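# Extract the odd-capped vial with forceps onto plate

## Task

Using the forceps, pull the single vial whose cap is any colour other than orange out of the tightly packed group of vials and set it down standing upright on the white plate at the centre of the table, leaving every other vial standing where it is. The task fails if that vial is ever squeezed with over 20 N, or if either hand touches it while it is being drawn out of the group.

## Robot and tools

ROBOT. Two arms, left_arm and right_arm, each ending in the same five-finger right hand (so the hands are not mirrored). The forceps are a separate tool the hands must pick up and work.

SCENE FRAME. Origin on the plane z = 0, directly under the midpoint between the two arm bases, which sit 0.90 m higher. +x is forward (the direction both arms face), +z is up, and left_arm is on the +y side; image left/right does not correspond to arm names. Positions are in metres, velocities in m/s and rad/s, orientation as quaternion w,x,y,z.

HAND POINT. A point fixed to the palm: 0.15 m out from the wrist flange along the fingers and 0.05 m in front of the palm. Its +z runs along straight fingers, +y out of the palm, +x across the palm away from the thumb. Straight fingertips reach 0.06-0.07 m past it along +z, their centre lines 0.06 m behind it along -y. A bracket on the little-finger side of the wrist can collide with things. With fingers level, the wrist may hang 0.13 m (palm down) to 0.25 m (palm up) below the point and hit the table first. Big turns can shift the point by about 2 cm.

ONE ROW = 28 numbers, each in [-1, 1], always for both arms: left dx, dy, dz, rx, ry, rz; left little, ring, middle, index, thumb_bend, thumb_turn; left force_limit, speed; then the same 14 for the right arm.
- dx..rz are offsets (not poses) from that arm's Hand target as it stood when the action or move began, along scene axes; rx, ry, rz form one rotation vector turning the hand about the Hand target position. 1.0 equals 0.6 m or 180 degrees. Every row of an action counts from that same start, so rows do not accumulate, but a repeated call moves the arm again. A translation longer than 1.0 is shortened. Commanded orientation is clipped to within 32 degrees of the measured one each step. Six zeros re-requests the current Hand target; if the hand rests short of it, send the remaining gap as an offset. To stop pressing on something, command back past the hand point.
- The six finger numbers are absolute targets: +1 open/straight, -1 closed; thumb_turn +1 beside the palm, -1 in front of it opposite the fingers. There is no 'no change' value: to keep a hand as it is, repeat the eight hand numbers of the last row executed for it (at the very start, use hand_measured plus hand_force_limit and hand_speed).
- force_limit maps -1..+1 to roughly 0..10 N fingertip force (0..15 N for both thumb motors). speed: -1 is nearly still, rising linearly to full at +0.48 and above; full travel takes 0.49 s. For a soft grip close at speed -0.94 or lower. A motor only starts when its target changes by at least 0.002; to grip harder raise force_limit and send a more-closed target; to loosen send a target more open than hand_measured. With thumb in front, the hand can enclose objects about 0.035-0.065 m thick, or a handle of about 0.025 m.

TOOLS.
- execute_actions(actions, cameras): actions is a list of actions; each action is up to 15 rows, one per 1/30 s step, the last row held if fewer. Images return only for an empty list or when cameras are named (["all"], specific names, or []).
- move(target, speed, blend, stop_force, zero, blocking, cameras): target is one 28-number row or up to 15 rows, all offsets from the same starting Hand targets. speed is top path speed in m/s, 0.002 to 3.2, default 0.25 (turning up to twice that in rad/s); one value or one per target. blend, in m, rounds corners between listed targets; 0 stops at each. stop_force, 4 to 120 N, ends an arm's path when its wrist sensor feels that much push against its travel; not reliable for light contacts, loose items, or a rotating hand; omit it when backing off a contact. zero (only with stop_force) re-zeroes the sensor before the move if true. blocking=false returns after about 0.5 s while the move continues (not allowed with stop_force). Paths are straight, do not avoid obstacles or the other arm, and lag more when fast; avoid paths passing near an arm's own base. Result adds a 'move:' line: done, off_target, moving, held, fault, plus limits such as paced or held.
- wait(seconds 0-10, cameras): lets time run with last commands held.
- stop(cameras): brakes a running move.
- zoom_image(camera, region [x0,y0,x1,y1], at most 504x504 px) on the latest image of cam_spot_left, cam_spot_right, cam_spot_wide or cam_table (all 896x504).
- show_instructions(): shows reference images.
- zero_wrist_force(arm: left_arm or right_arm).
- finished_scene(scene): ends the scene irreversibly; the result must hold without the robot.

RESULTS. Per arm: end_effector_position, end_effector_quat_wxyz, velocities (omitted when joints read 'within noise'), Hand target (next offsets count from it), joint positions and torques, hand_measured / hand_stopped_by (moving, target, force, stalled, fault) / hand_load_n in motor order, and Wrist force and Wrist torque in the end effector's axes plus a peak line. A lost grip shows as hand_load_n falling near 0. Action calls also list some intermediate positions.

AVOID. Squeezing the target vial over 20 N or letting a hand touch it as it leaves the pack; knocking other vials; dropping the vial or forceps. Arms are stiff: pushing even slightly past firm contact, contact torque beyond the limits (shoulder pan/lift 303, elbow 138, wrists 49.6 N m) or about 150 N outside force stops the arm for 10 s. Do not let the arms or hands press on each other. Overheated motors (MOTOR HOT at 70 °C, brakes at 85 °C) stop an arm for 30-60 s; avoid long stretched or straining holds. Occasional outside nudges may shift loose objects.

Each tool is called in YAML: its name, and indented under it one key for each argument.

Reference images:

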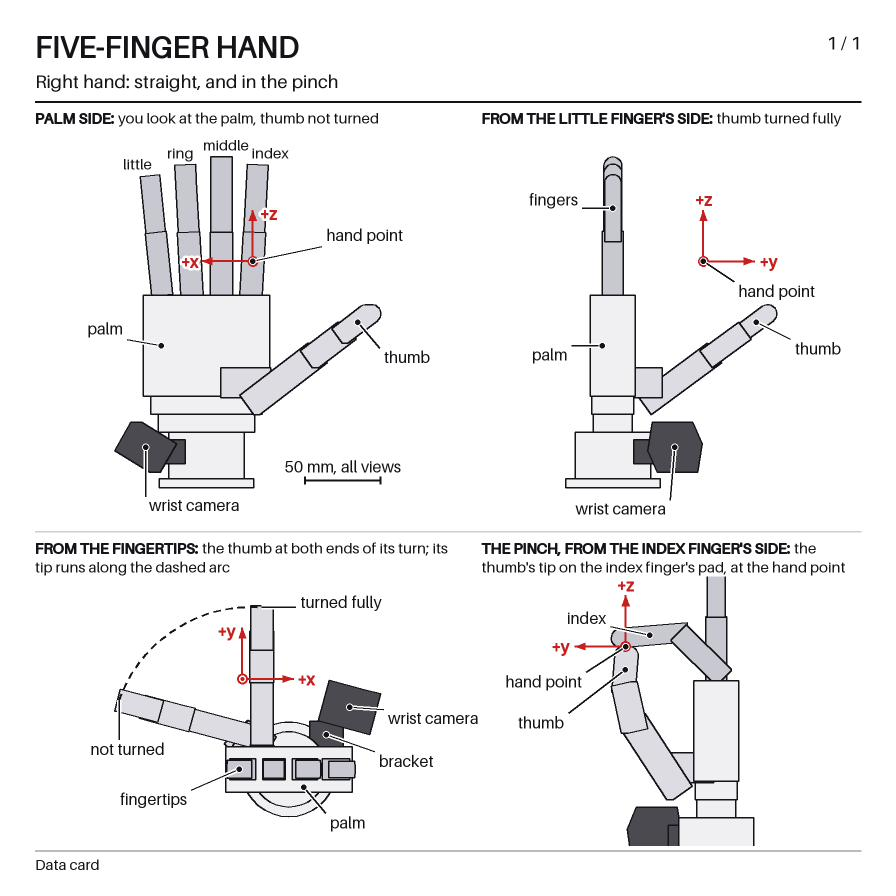

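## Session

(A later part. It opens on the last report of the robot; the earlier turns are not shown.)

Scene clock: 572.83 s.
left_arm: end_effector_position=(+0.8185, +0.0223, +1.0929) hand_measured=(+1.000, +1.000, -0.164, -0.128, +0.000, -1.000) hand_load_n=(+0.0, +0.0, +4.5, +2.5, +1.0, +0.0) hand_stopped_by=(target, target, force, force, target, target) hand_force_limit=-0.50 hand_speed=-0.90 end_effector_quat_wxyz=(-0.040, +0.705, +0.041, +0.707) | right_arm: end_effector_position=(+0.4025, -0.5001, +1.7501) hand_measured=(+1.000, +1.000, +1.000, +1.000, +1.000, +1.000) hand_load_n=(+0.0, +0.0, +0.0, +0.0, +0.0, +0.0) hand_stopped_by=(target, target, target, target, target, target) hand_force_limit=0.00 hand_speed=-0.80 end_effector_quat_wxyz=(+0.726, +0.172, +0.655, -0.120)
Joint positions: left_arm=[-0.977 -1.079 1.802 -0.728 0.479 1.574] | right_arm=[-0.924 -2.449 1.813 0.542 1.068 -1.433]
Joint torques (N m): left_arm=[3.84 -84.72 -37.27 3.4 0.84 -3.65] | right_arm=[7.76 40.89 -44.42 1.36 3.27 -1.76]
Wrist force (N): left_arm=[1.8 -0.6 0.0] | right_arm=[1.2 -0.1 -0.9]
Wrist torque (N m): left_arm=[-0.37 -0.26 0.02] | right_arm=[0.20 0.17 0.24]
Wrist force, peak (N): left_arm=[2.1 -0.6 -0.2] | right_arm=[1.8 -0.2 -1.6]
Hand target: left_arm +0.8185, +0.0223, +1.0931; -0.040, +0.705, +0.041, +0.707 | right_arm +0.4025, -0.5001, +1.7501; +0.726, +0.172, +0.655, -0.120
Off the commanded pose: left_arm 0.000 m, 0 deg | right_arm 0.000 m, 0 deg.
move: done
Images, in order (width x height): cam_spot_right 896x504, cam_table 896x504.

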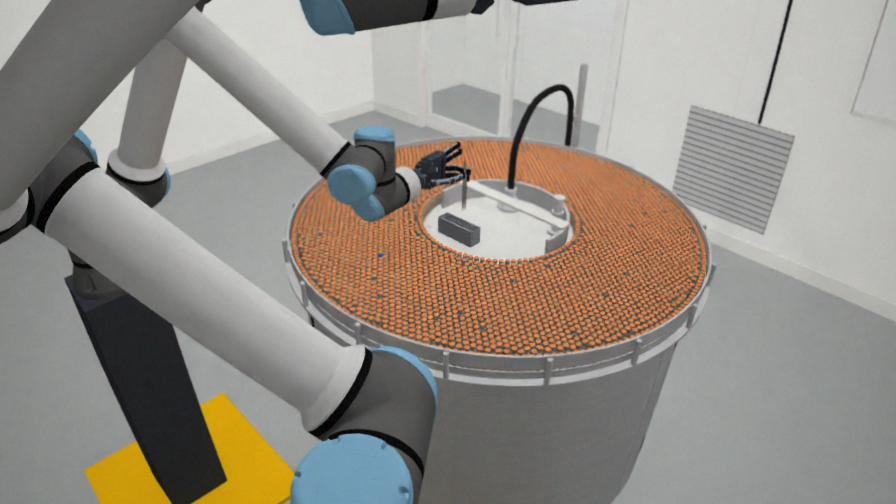

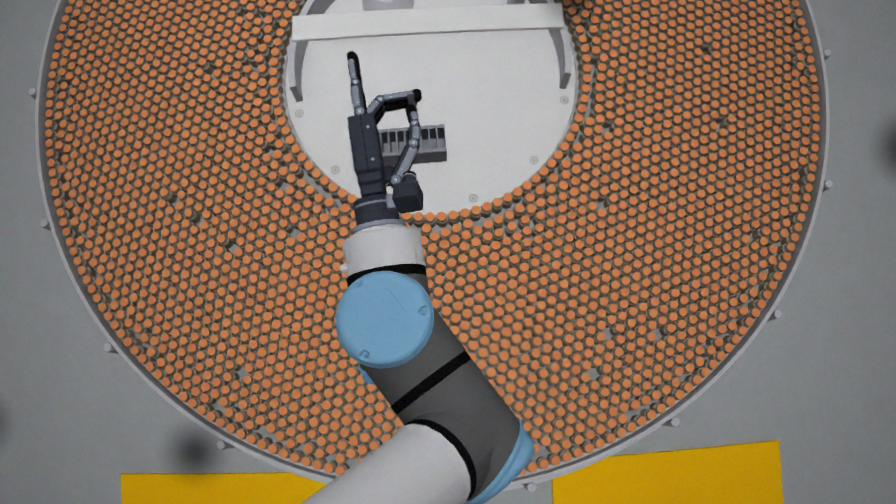

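zoom_image:
  camera: "cam_spot_right"
  region: [450, 155, 480, 215]

wait:
  seconds: 0.2
  cameras: ["cam_spot_left","cam_spot_wide"]

zoom_image:
  camera: "cam_spot_wide"
  region: [430, 170, 480, 230]

Scaled by 8.400.

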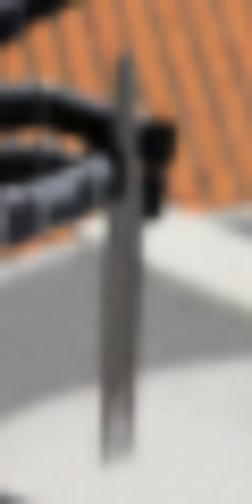

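Scene clock: 580.13 s.
left_arm: end_effector_position=(+0.8185, +0.0223, +1.0931) hand_measured=(+1.000, +1.000, -0.164, -0.128, +0.000, -1.000) hand_load_n=(+0.0, +0.0, +4.5, +3.0, +1.0, +0.0) hand_stopped_by=(target, target, force, force, target, target) hand_force_limit=-0.50 hand_speed=-0.90 end_effector_quat_wxyz=(-0.040, +0.705, +0.041, +0.707) | right_arm: end_effector_position=(+0.4025, -0.5001, +1.7501) hand_measured=(+1.000, +1.000, +1.000, +1.000, +1.000, +1.000) hand_load_n=(+0.0, +0.0, +0.0, +0.0, +0.0, +0.0) hand_stopped_by=(target, target, target, target, target, target) hand_force_limit=0.00 hand_speed=-0.80 end_effector_quat_wxyz=(+0.726, +0.172, +0.655, -0.120)
Joint positions: left_arm=[-0.977 -1.079 1.802 -0.728 0.479 1.574] | right_arm=[-0.924 -2.449 1.813 0.542 1.068 -1.433]
Joint torques (N m): left_arm=[-10.28 -87.09 -37.01 3.48 -1.07 -3.66] | right_arm=[8.58 42.37 -45.35 0.85 3.65 -1.99]
Wrist force (N): left_arm=[1.8 -0.7 0.0] | right_arm=[0.9 -0.1 -1.0]
Wrist torque (N m): left_arm=[-0.39 -0.26 0.03] | right_arm=[0.21 0.20 0.22]
Wrist force, peak (N): left_arm=[2.1 -0.5 0.0] | right_arm=[2.0 0.1 -1.3]
Hand target: left_arm +0.8185, +0.0223, +1.0931; -0.040, +0.705, +0.041, +0.707 | right_arm +0.4025, -0.5001, +1.7501; +0.726, +0.172, +0.655, -0.120
Off the commanded pose: left_arm 0.000 m, 0 deg | right_arm 0.000 m, 0 deg.
wait: 0.20 s; at rest from the start
Images, in order (width x height): cam_spot_left 896x504, cam_spot_wide 896x504.

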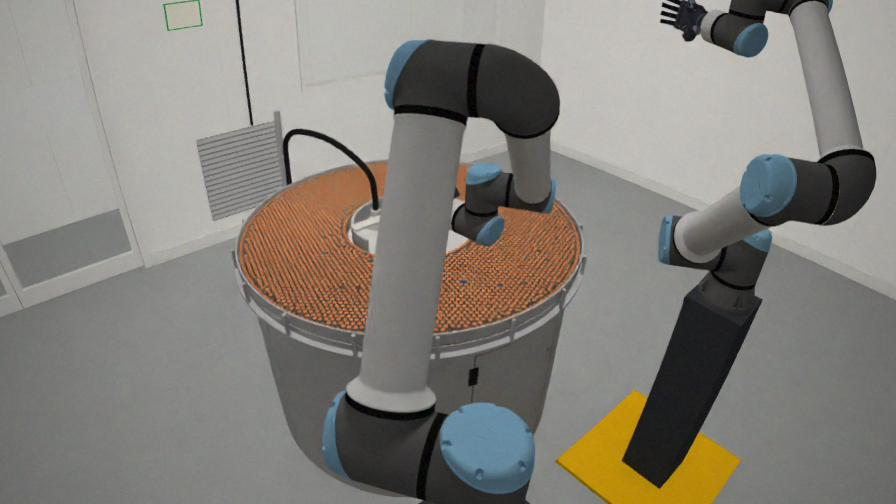

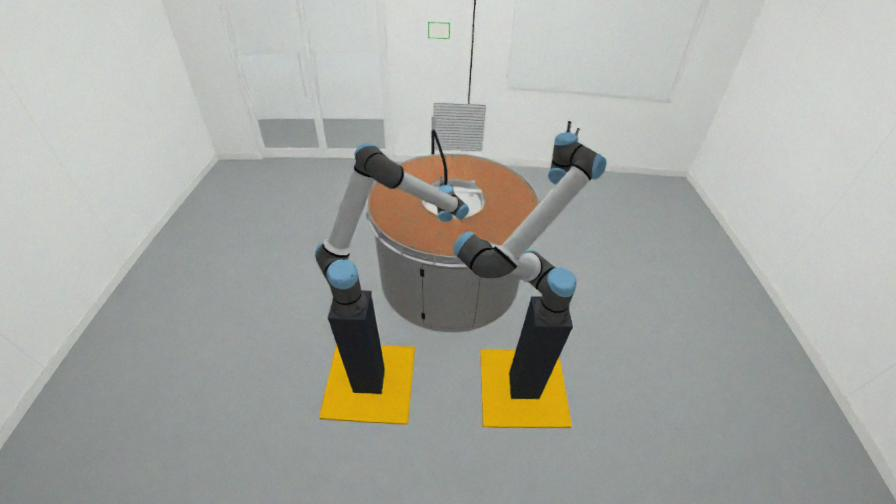

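Scaled by 8.400.

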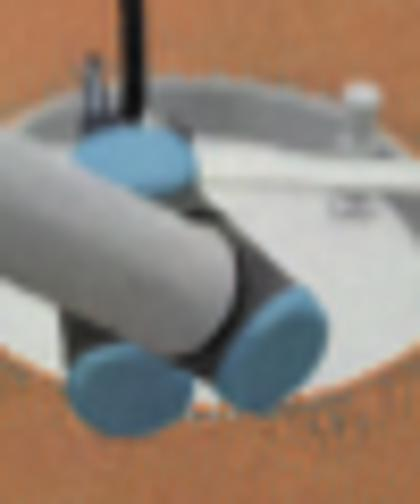

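move:
  target: [-0.433,0.0837,0.095,0,0,-0.2472,1,1,-0.4,-0.4,0,-1,-0.5,-0.9,0,0,0,0,0,0,1,1,1,1,1,1,0,-0.8]
  speed: 0.2
  cameras: ["all"]

zoom_image:
  camera: "cam_spot_right"
  region: [340, 160, 440, 270]

zoom_image:
  camera: "cam_table"
  region: [320, 230, 440, 360]

Scene clock: 615.57 s.
left_arm: end_effector_position=(+0.5588, +0.0725, +1.1500) hand_measured=(+1.000, +1.000, -0.164, -0.128, +0.000, -1.000) hand_load_n=(+0.0, +0.0, +4.5, +2.5, +1.0, +0.0) hand_stopped_by=(target, target, force, force, target, target) hand_force_limit=-0.50 hand_speed=-0.90 end_effector_quat_wxyz=(+0.231, +0.668, -0.229, +0.669) | right_arm: end_effector_position=(+0.4025, -0.5001, +1.7501) hand_measured=(+1.000, +1.000, +1.000, +1.000, +1.000, +1.000) hand_load_n=(+0.0, +0.0, +0.0, +0.0, +0.0, +0.0) hand_stopped_by=(target, target, target, target, target, target) hand_force_limit=0.00 hand_speed=-0.80 end_effector_quat_wxyz=(+0.726, +0.172, +0.655, -0.120)
Joint positions: left_arm=[-0.985 -1.54 2.298 -0.761 1.247 1.57] | right_arm=[-0.924 -2.449 1.813 0.542 1.068 -1.433]
Joint torques (N m): left_arm=[10.56 -49.08 -26.17 2.16 2.84 -3.69] | right_arm=[9.77 42.57 -44.3 0.86 3.31 -1.47]
Wrist force (N): left_arm=[1.3 -0.5 -0.4] | right_arm=[1.0 -0.2 -1.0]
Wrist torque (N m): left_arm=[-0.35 -0.16 0.09] | right_arm=[0.19 0.19 0.23]
Wrist force, peak (N): left_arm=[1.9 -0.8 0.0] | right_arm=[2.1 -0.3 -1.2]
Hand target: left_arm +0.5587, +0.0725, +1.1501; +0.231, +0.668, -0.229, +0.669 | right_arm +0.4025, -0.5001, +1.7501; +0.726, +0.172, +0.655, -0.120
Off the commanded pose: left_arm 0.000 m, 0 deg | right_arm 0.000 m, 0 deg.
move: done

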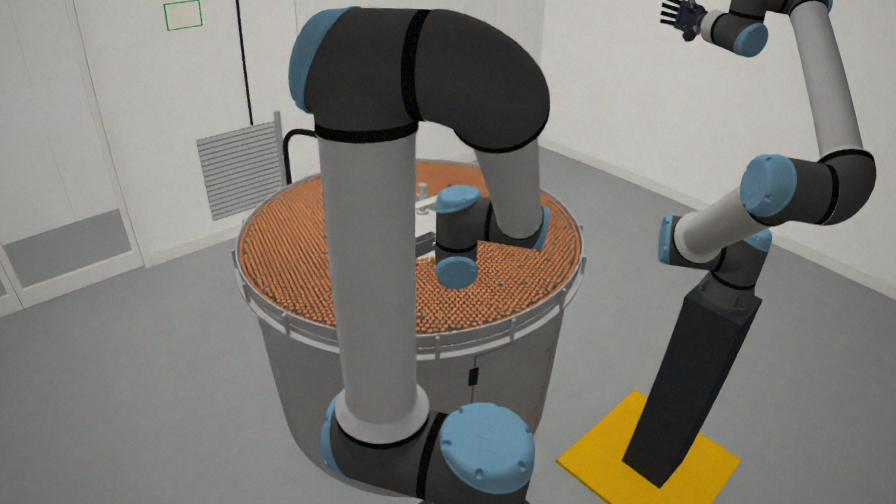

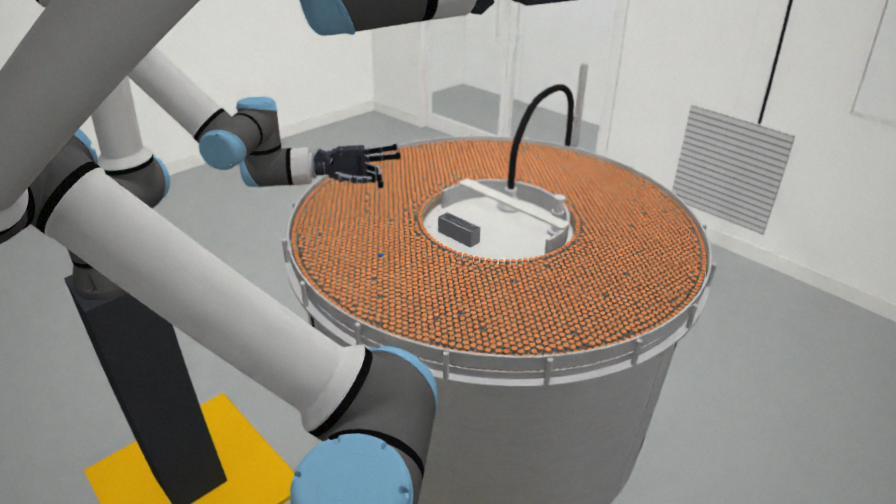

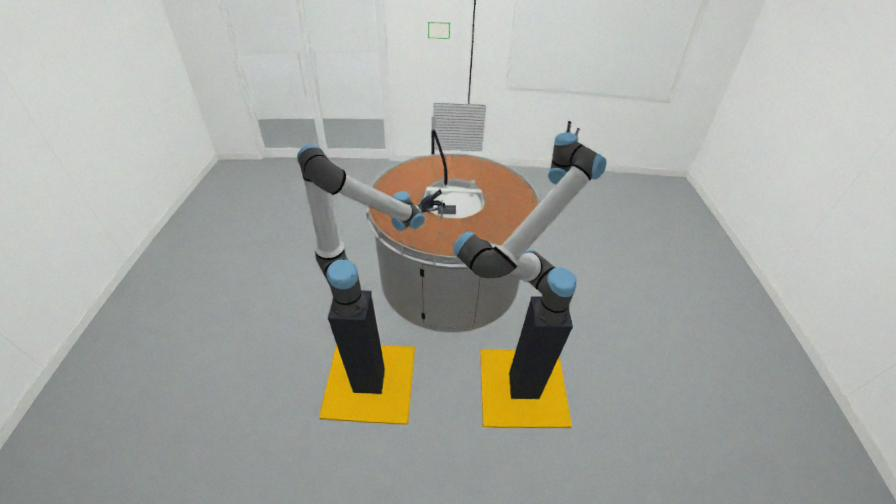

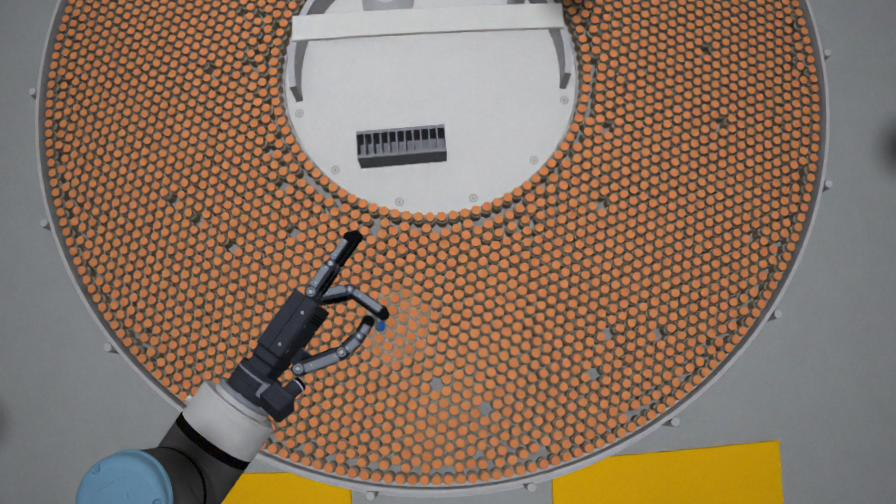

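Scaled by 4.582.

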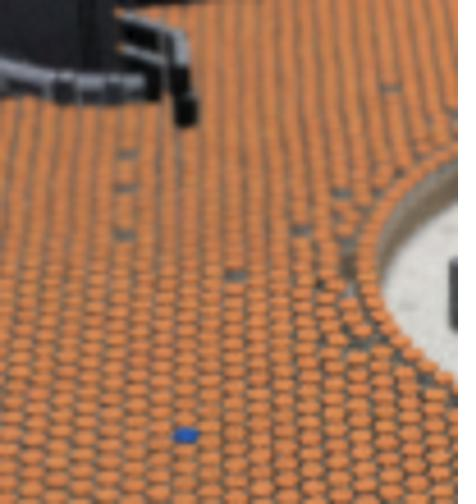

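Scaled by 3.877.

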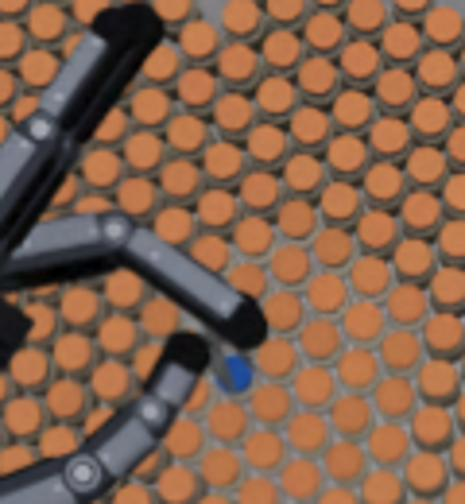

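zoom_image:
  camera: "cam_table"
  region: [360, 300, 400, 345]

zoom_image:
  camera: "cam_spot_right"
  region: [350, 150, 410, 220]

Scaled by 11.200.

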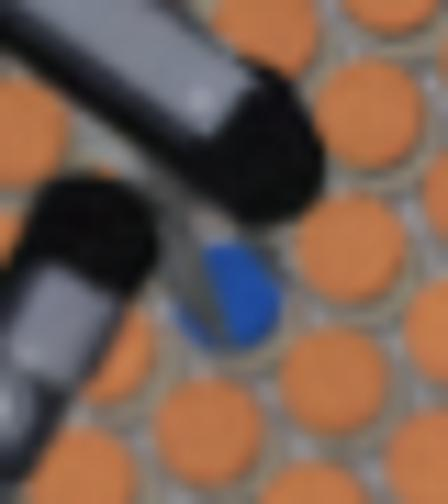

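Scaled by 7.200.

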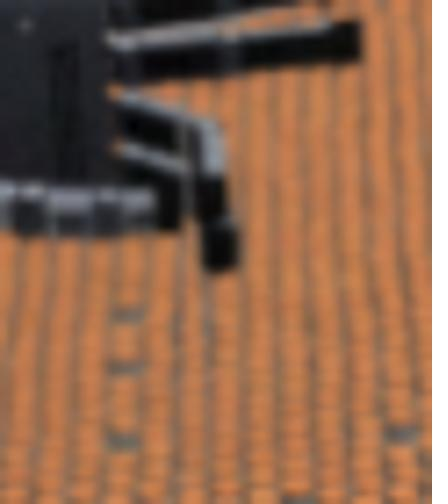

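move:
  target: [0.402,-0.204,-0.083,0,0,-0.0556,1,1,-0.4,-0.4,0,-1,-0.5,-0.9,0,0,0,0,0,0,1,1,1,1,1,1,0,-0.8]
  speed: 0.25
  cameras: ["cam_table","cam_spot_right"]

zoom_image:
  camera: "cam_spot_right"
  region: [460, 150, 540, 250]

zoom_image:
  camera: "cam_table"
  region: [420, 110, 520, 200]

Scene clock: 638.73 s.
left_arm: end_effector_position=(+0.7998, -0.0498, +1.1003) hand_measured=(+1.000, +1.000, -0.164, -0.128, +0.000, -1.000) hand_load_n=(+0.0, +0.0, +4.5, +2.5, +1.0, +0.0) hand_stopped_by=(target, target, force, force, target, target) hand_force_limit=-0.50 hand_speed=-0.90 end_effector_quat_wxyz=(+0.288, +0.645, -0.287, +0.647) | right_arm: end_effector_position=(+0.4025, -0.5001, +1.7501) hand_measured=(+1.000, +1.000, +1.000, +1.000, +1.000, +1.000) hand_load_n=(+0.0, +0.0, +0.0, +0.0, +0.0, +0.0) hand_stopped_by=(target, target, target, target, target, target) hand_force_limit=0.00 hand_speed=-0.80 end_effector_quat_wxyz=(+0.726, +0.172, +0.655, -0.120)
Joint positions: left_arm=[-0.729 -1.064 1.759 -0.698 1.679 1.569] | right_arm=[-0.924 -2.449 1.813 0.542 1.068 -1.433]
Joint torques (N m): left_arm=[9.58 -55.59 -38.6 2.99 2.28 -3.64] | right_arm=[8.55 41.94 -45.25 0.39 3.28 -1.88]
Wrist force (N): left_arm=[0.9 0.0 -0.5] | right_arm=[1.8 -0.1 -0.7]
Wrist torque (N m): left_arm=[-0.22 -0.09 0.07] | right_arm=[0.18 0.07 0.27]
Wrist force, peak (N): left_arm=[1.4 0.5 -2.0] | right_arm=[2.0 0.5 -1.3]
Hand target: left_arm +0.7999, -0.0499, +1.1003; +0.288, +0.645, -0.287, +0.647 | right_arm +0.4025, -0.5001, +1.7501; +0.726, +0.172, +0.655, -0.120
Off the commanded pose: left_arm 0.000 m, 0 deg | right_arm 0.000 m, 0 deg.
move: done
Images, in order (width x height): cam_spot_right 896x504, cam_table 896x504.

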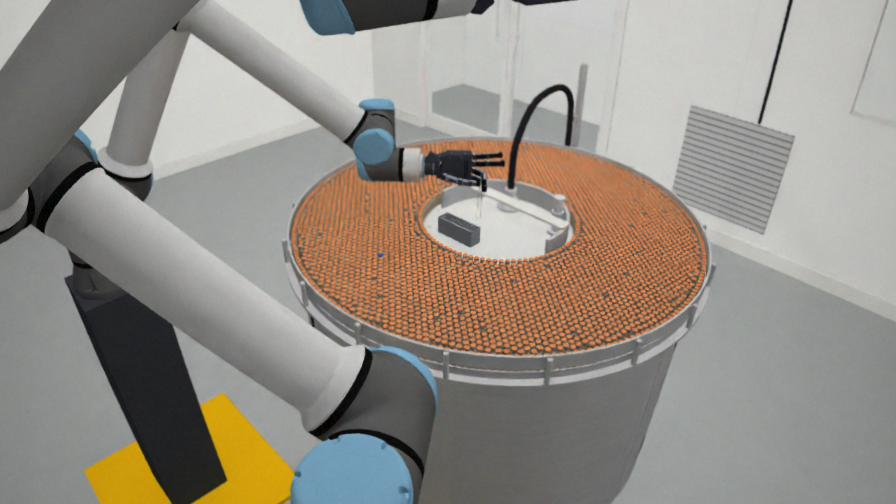

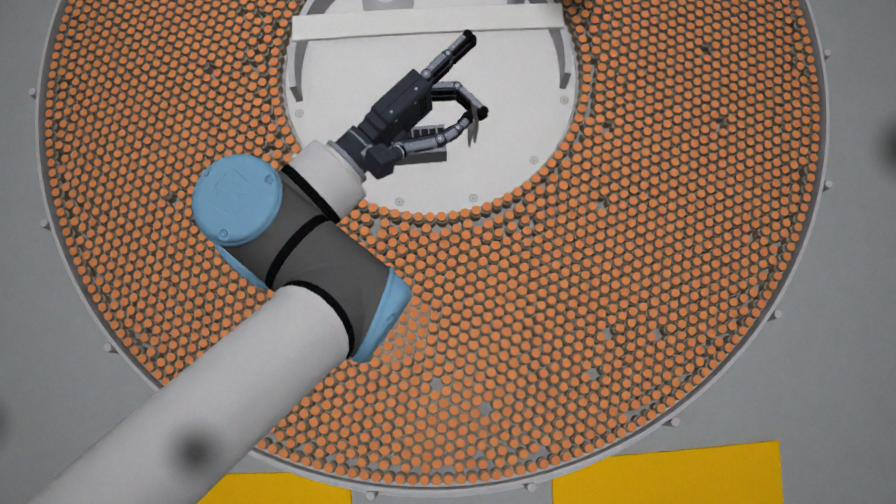

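Scaled by 5.040.

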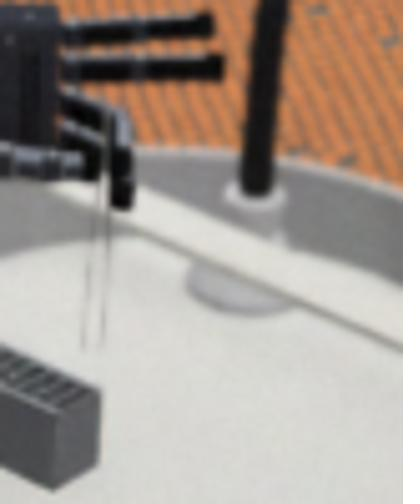

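Scaled by 5.040.

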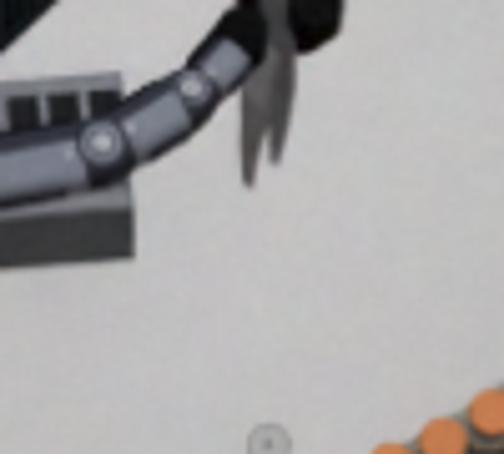

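move:
  target: [0,0,0,0,0,0,1,1,-0.156,-0.112,0,-1,-0.5,-0.8,0,0,0,0,0,0,1,1,1,1,1,1,0,-0.8]
  cameras: ["cam_table","cam_spot_right"]

zoom_image:
  camera: "cam_spot_right"
  region: [460, 175, 500, 225]

zoom_image:
  camera: "cam_table"
  region: [450, 100, 500, 160]

Scene clock: 650.13 s.
left_arm: end_effector_position=(+0.7999, -0.0499, +1.1003) hand_measured=(+1.000, +1.000, -0.156, -0.112, +0.000, -1.000) hand_load_n=(+0.0, +0.0, +2.0, +1.0, +0.5, +0.0) hand_stopped_by=(target, target, target, target, target, target) hand_force_limit=-0.50 hand_speed=-0.80 end_effector_quat_wxyz=(+0.288, +0.645, -0.287, +0.647) | right_arm: end_effector_position=(+0.4025, -0.5001, +1.7501) hand_measured=(+1.000, +1.000, +1.000, +1.000, +1.000, +1.000) hand_load_n=(+0.0, +0.0, +0.0, +0.0, +0.0, +0.0) hand_stopped_by=(target, target, target, target, target, target) hand_force_limit=0.00 hand_speed=-0.80 end_effector_quat_wxyz=(+0.726, +0.172, +0.655, -0.120)
Joint positions: left_arm=[-0.729 -1.063 1.758 -0.697 1.679 1.569] | right_arm=[-0.924 -2.449 1.813 0.542 1.068 -1.433]
Joint torques (N m): left_arm=[11.27 -63.21 -38.51 2.51 2.16 -3.05] | right_arm=[8.69 41.63 -46.52 0.96 3.21 -1.72]
Wrist force (N): left_arm=[0.9 0.0 -0.5] | right_arm=[1.8 0.1 -1.0]
Wrist torque (N m): left_arm=[-0.23 -0.10 0.07] | right_arm=[0.23 0.08 0.28]
Wrist force, peak (N): left_arm=[1.3 0.3 -0.7] | right_arm=[2.0 -0.1 -1.4]
Hand target: left_arm +0.7999, -0.0499, +1.1003; +0.288, +0.645, -0.287, +0.647 | right_arm +0.4025, -0.5001, +1.7501; +0.726, +0.172, +0.655, -0.120
Off the commanded pose: left_arm 0.000 m, 0 deg | right_arm 0.000 m, 0 deg.
move: done
Images, in order (width x height): cam_spot_right 896x504, cam_table 896x504.

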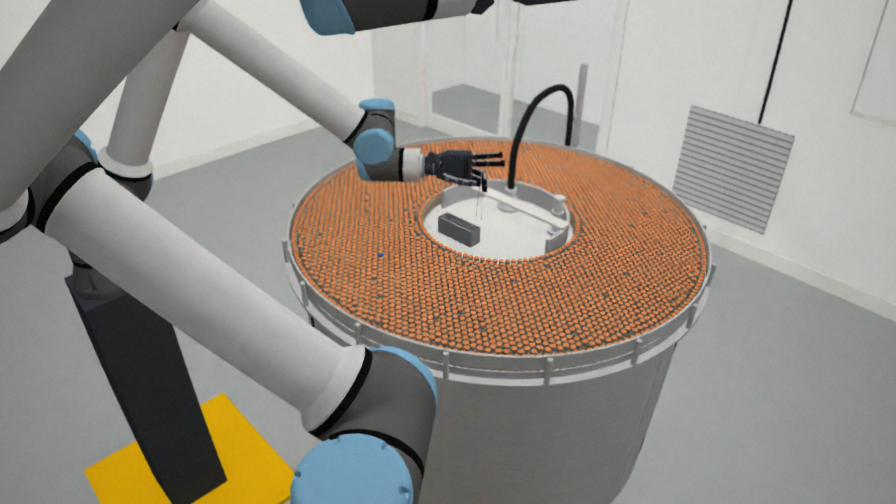

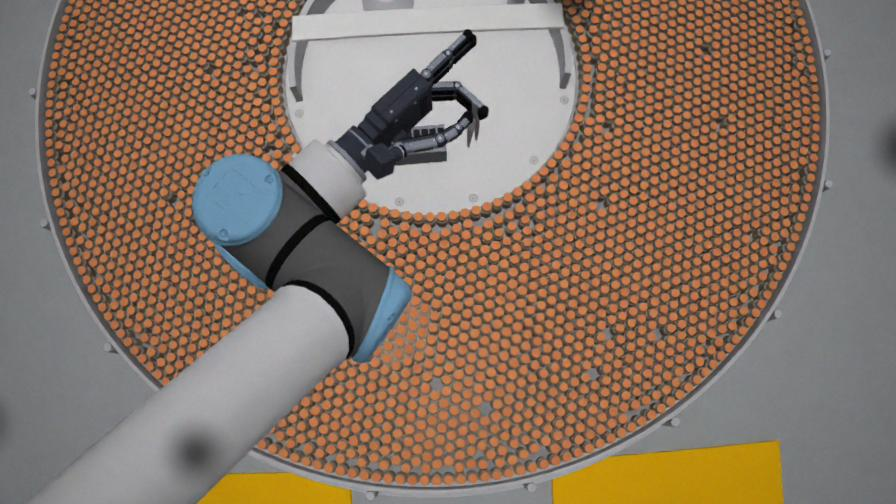

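Scaled by 10.080.

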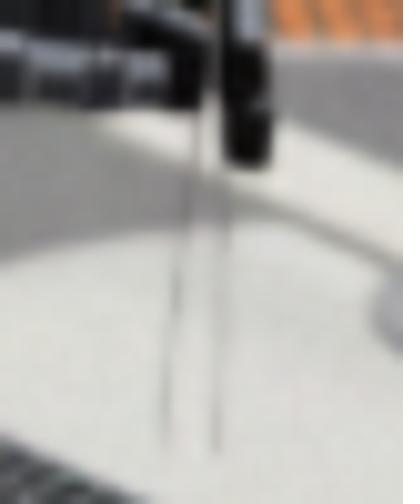

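Scaled by 8.400.

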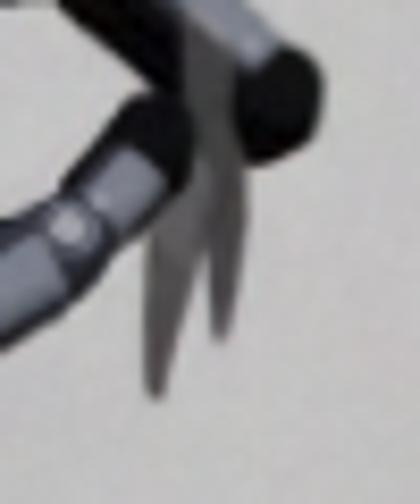

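move:
  target: [0,0,0,0,0,0,1,1,-0.152,-0.107,0,-1,-0.5,-0.85,0,0,0,0,0,0,1,1,1,1,1,1,0,-0.8]
  cameras: ["cam_table","cam_spot_right"]

zoom_image:
  camera: "cam_spot_right"
  region: [460, 175, 500, 225]

zoom_image:
  camera: "cam_table"
  region: [450, 100, 500, 160]

Scene clock: 668.67 s.
left_arm: end_effector_position=(+0.7999, -0.0499, +1.1003) hand_measured=(+1.000, +1.000, -0.152, -0.106, +0.000, -1.000) hand_load_n=(+0.0, +0.0, +1.5, +1.0, +0.5, +0.0) hand_stopped_by=(target, target, target, target, target, target) hand_force_limit=-0.50 hand_speed=-0.85 end_effector_quat_wxyz=(+0.288, +0.645, -0.287, +0.647) | right_arm: end_effector_position=(+0.4025, -0.5001, +1.7501) hand_measured=(+1.000, +1.000, +1.000, +1.000, +1.000, +1.000) hand_load_n=(+0.0, +0.0, +0.0, +0.0, +0.0, +0.0) hand_stopped_by=(target, target, target, target, target, target) hand_force_limit=0.00 hand_speed=-0.80 end_effector_quat_wxyz=(+0.726, +0.172, +0.655, -0.120)
Joint positions: left_arm=[-0.729 -1.063 1.758 -0.697 1.679 1.569] | right_arm=[-0.924 -2.449 1.813 0.542 1.068 -1.433]
Joint torques (N m): left_arm=[10.01 -62.34 -38.68 2.47 1.8 -2.37] | right_arm=[7.37 42.63 -44.83 0.81 3.68 -2.19]
Wrist force (N): left_arm=[0.8 0.1 -0.6] | right_arm=[1.3 0.0 -0.8]
Wrist torque (N m): left_arm=[-0.19 -0.08 0.07] | right_arm=[0.22 0.15 0.25]
Wrist force, peak (N): left_arm=[1.5 -0.2 -0.9] | right_arm=[1.9 0.2 -1.5]
Hand target: left_arm +0.7999, -0.0499, +1.1003; +0.288, +0.645, -0.287, +0.647 | right_arm +0.4025, -0.5001, +1.7501; +0.726, +0.172, +0.655, -0.120
Off the commanded pose: left_arm 0.000 m, 0 deg | right_arm 0.000 m, 0 deg.
move: done
Images, in order (width x height): cam_spot_right 896x504, cam_table 896x504.

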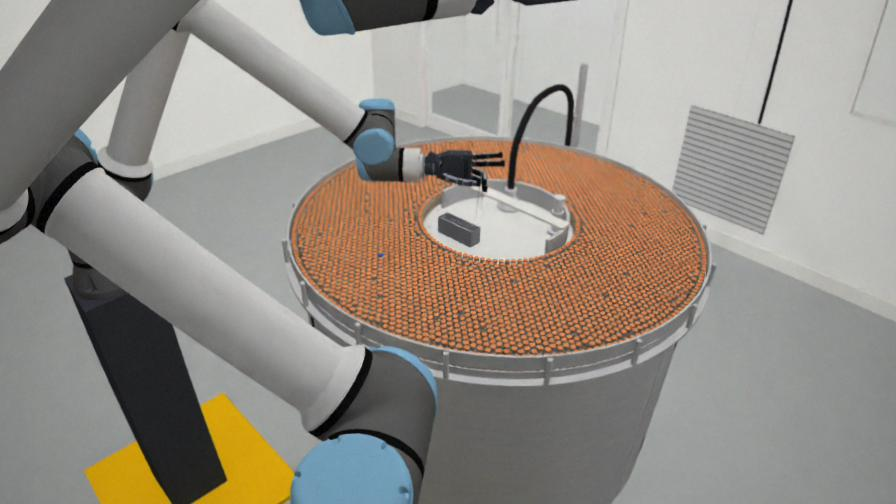

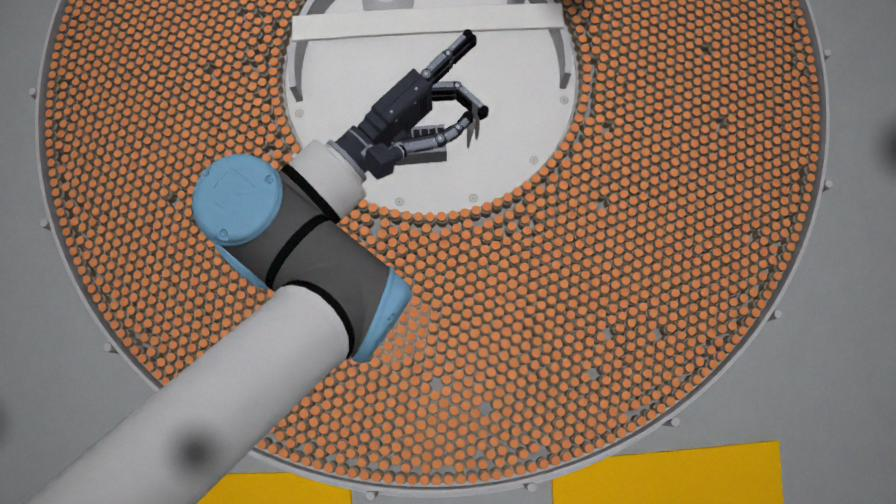

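Scaled by 10.080.

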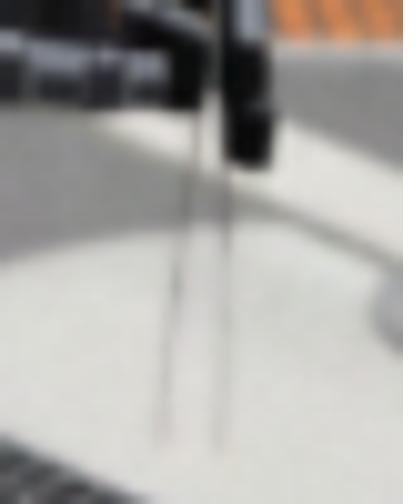

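Scaled by 8.400.

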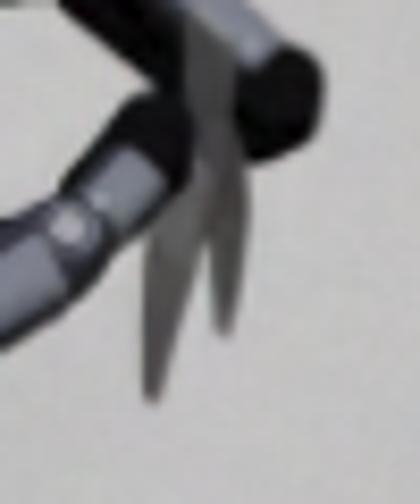

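move:
  target: [0,0,0,0,0,0,1,1,-0.147,-0.100,0,-1,-0.5,-0.85,0,0,0,0,0,0,1,1,1,1,1,1,0,-0.8]
  cameras: ["cam_table","cam_spot_right"]

zoom_image:
  camera: "cam_spot_right"
  region: [460, 175, 500, 225]

zoom_image:
  camera: "cam_table"
  region: [450, 100, 500, 160]

Scene clock: 672.53 s.
left_arm: end_effector_position=(+0.7999, -0.0499, +1.1003) hand_measured=(+1.000, +1.000, -0.146, -0.100, +0.000, -1.000) hand_load_n=(+0.0, +0.0, +0.5, +0.5, +0.5, +0.0) hand_stopped_by=(target, target, target, target, target, target) hand_force_limit=-0.50 hand_speed=-0.85 end_effector_quat_wxyz=(+0.288, +0.645, -0.287, +0.647) | right_arm: end_effector_position=(+0.4025, -0.5001, +1.7501) hand_measured=(+1.000, +1.000, +1.000, +1.000, +1.000, +1.000) hand_load_n=(+0.0, +0.0, +0.0, +0.0, +0.0, +0.0) hand_stopped_by=(target, target, target, target, target, target) hand_force_limit=0.00 hand_speed=-0.80 end_effector_quat_wxyz=(+0.726, +0.172, +0.655, -0.120)
Joint positions: left_arm=[-0.729 -1.063 1.758 -0.697 1.679 1.569] | right_arm=[-0.924 -2.449 1.813 0.542 1.068 -1.433]
Joint torques (N m): left_arm=[9.66 -61.56 -38.62 2.41 1.55 -1.45] | right_arm=[8.27 44.41 -44.23 0.35 3.69 -1.72]
Wrist force (N): left_arm=[1.1 -0.1 -0.4] | right_arm=[1.3 0.3 -1.0]
Wrist torque (N m): left_arm=[-0.24 -0.13 0.08] | right_arm=[0.26 0.15 0.26]
Wrist force, peak (N): left_arm=[1.3 0.1 -0.8] | right_arm=[2.0 0.0 -1.1]
Hand target: left_arm +0.7999, -0.0499, +1.1003; +0.288, +0.645, -0.287, +0.647 | right_arm +0.4025, -0.5001, +1.7501; +0.726, +0.172, +0.655, -0.120
Off the commanded pose: left_arm 0.000 m, 0 deg | right_arm 0.000 m, 0 deg.
move: done
Images, in order (width x height): cam_spot_right 896x504, cam_table 896x504.

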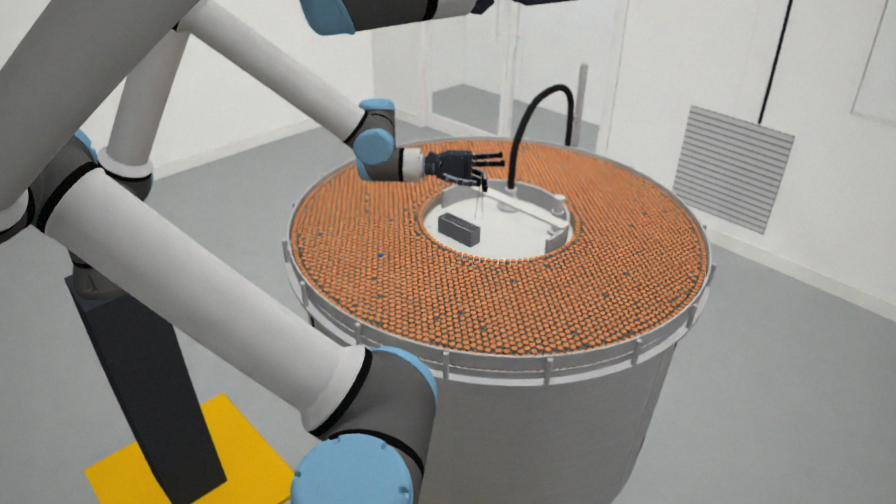

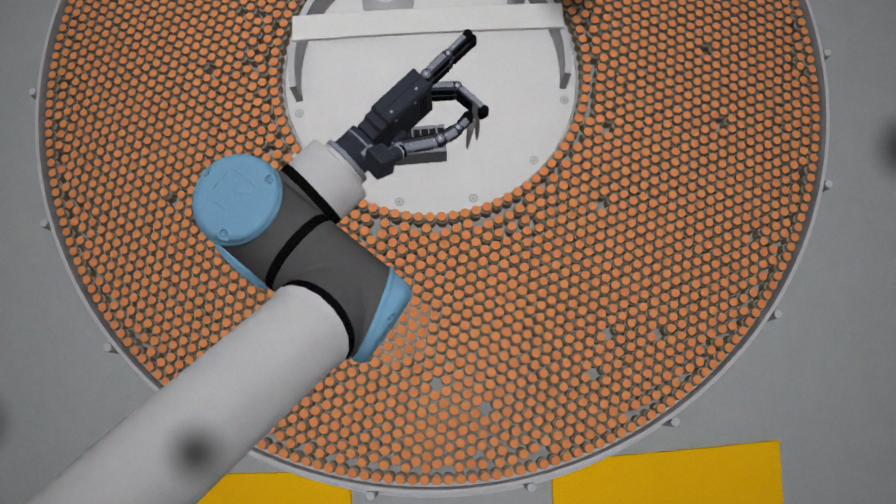

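Scaled by 10.080.

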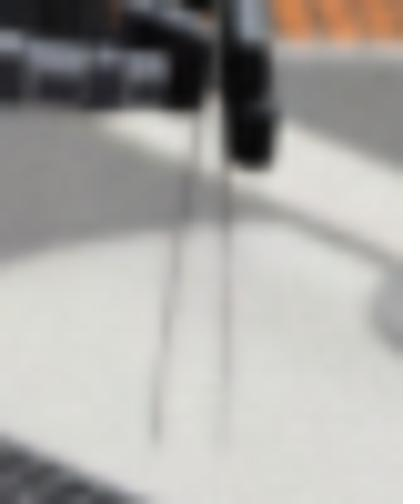

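Scaled by 8.400.

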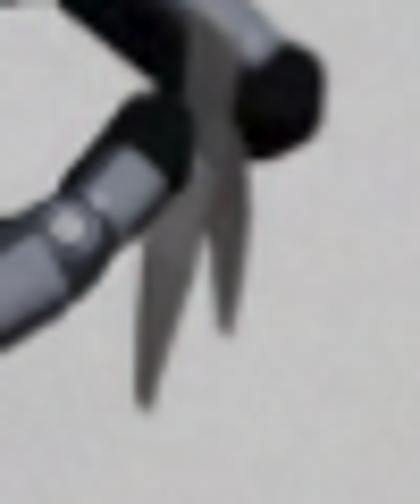

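move:
  target: [-0.3998,0.2322,-0.0472,-0.0137,-0.0175,0.0556,1,1,-0.147,-0.100,0,-1,-0.5,-0.85,0,0,0,0,0,0,1,1,1,1,1,1,0,-0.8]
  speed: 0.2
  cameras: ["cam_table","cam_spot_right","cam_spot_left","cam_spot_wide"]

zoom_image:
  camera: "cam_spot_right"
  region: [355, 200, 415, 270]

zoom_image:
  camera: "cam_table"
  region: [355, 300, 405, 350]

Scene clock: 718.07 s.
left_arm: end_effector_position=(+0.5601, +0.0894, +1.0719) hand_measured=(+1.000, +1.000, -0.146, -0.100, +0.000, -1.000) hand_load_n=(+0.0, +0.0, +0.5, +0.5, +0.5, +0.0) hand_stopped_by=(target, target, target, target, target, target) hand_force_limit=-0.50 hand_speed=-0.85 end_effector_quat_wxyz=(+0.237, +0.644, -0.223, +0.693) | right_arm: end_effector_position=(+0.4025, -0.5001, +1.7501) hand_measured=(+1.000, +1.000, +1.000, +1.000, +1.000, +1.000) hand_load_n=(+0.0, +0.0, +0.0, +0.0, +0.0, +0.5) hand_stopped_by=(target, target, target, target, target, target) hand_force_limit=0.00 hand_speed=-0.80 end_effector_quat_wxyz=(+0.726, +0.172, +0.655, -0.120)
Joint positions: left_arm=[-0.962 -1.397 2.397 -1.075 1.272 1.598] | right_arm=[-0.924 -2.449 1.813 0.542 1.068 -1.433]
Joint torques (N m): left_arm=[-15.14 -54.23 -15.66 -5.29 -2.27 3.6] | right_arm=[10.12 44.69 -45.12 1.06 3.6 -1.73]
Wrist force (N): left_arm=[0.8 -0.5 -0.4] | right_arm=[1.7 -0.2 -0.9]
Wrist torque (N m): left_arm=[-0.27 -0.07 -0.08] | right_arm=[0.18 0.09 0.26]
Wrist force, peak (N): left_arm=[1.0 -0.7 -1.7] | right_arm=[2.0 -0.1 -1.2]
Hand target: left_arm +0.5600, +0.0894, +1.0719; +0.236, +0.644, -0.223, +0.693 | right_arm +0.4025, -0.5001, +1.7501; +0.726, +0.172, +0.655, -0.120
Off the commanded pose: left_arm 0.000 m, 0 deg | right_arm 0.000 m, 0 deg.
move: done

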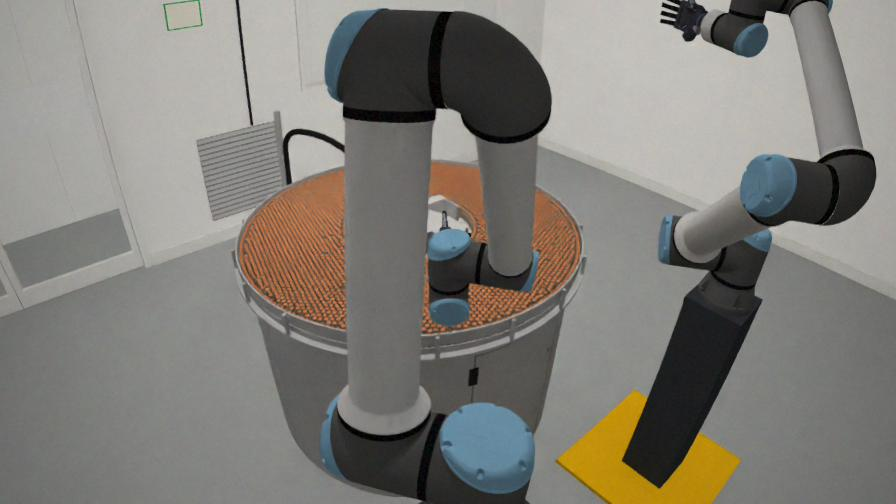

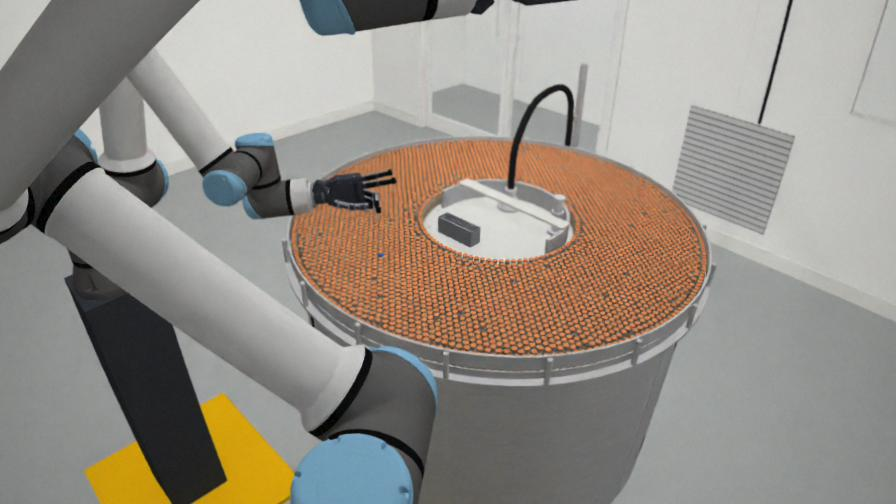

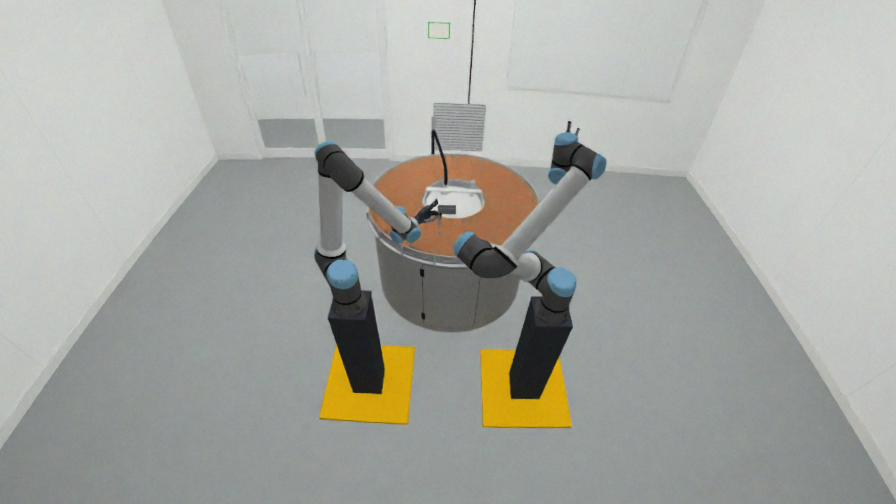

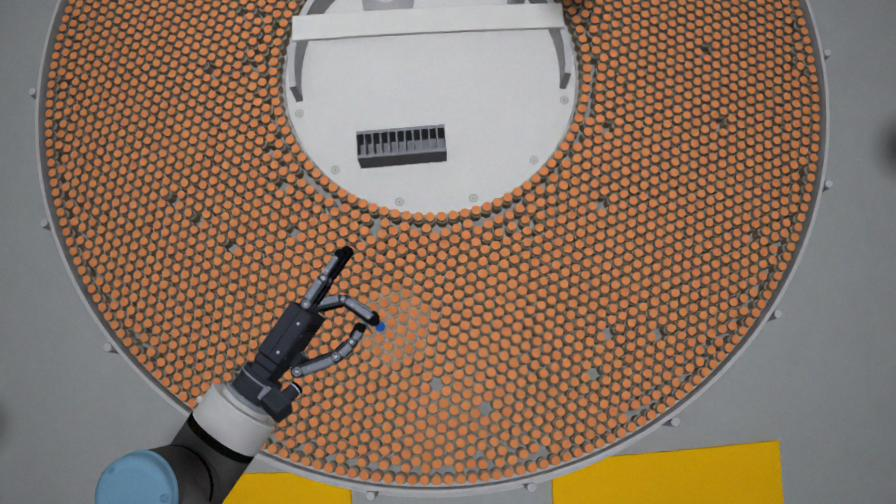

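Scaled by 7.200.

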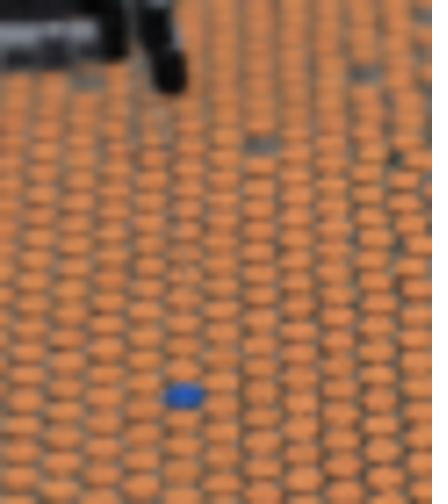

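Scaled by 10.080.

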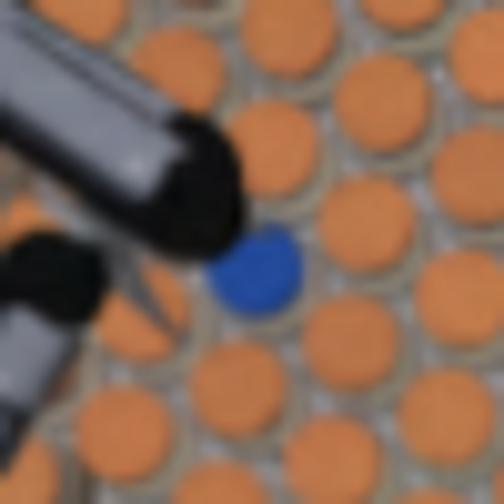

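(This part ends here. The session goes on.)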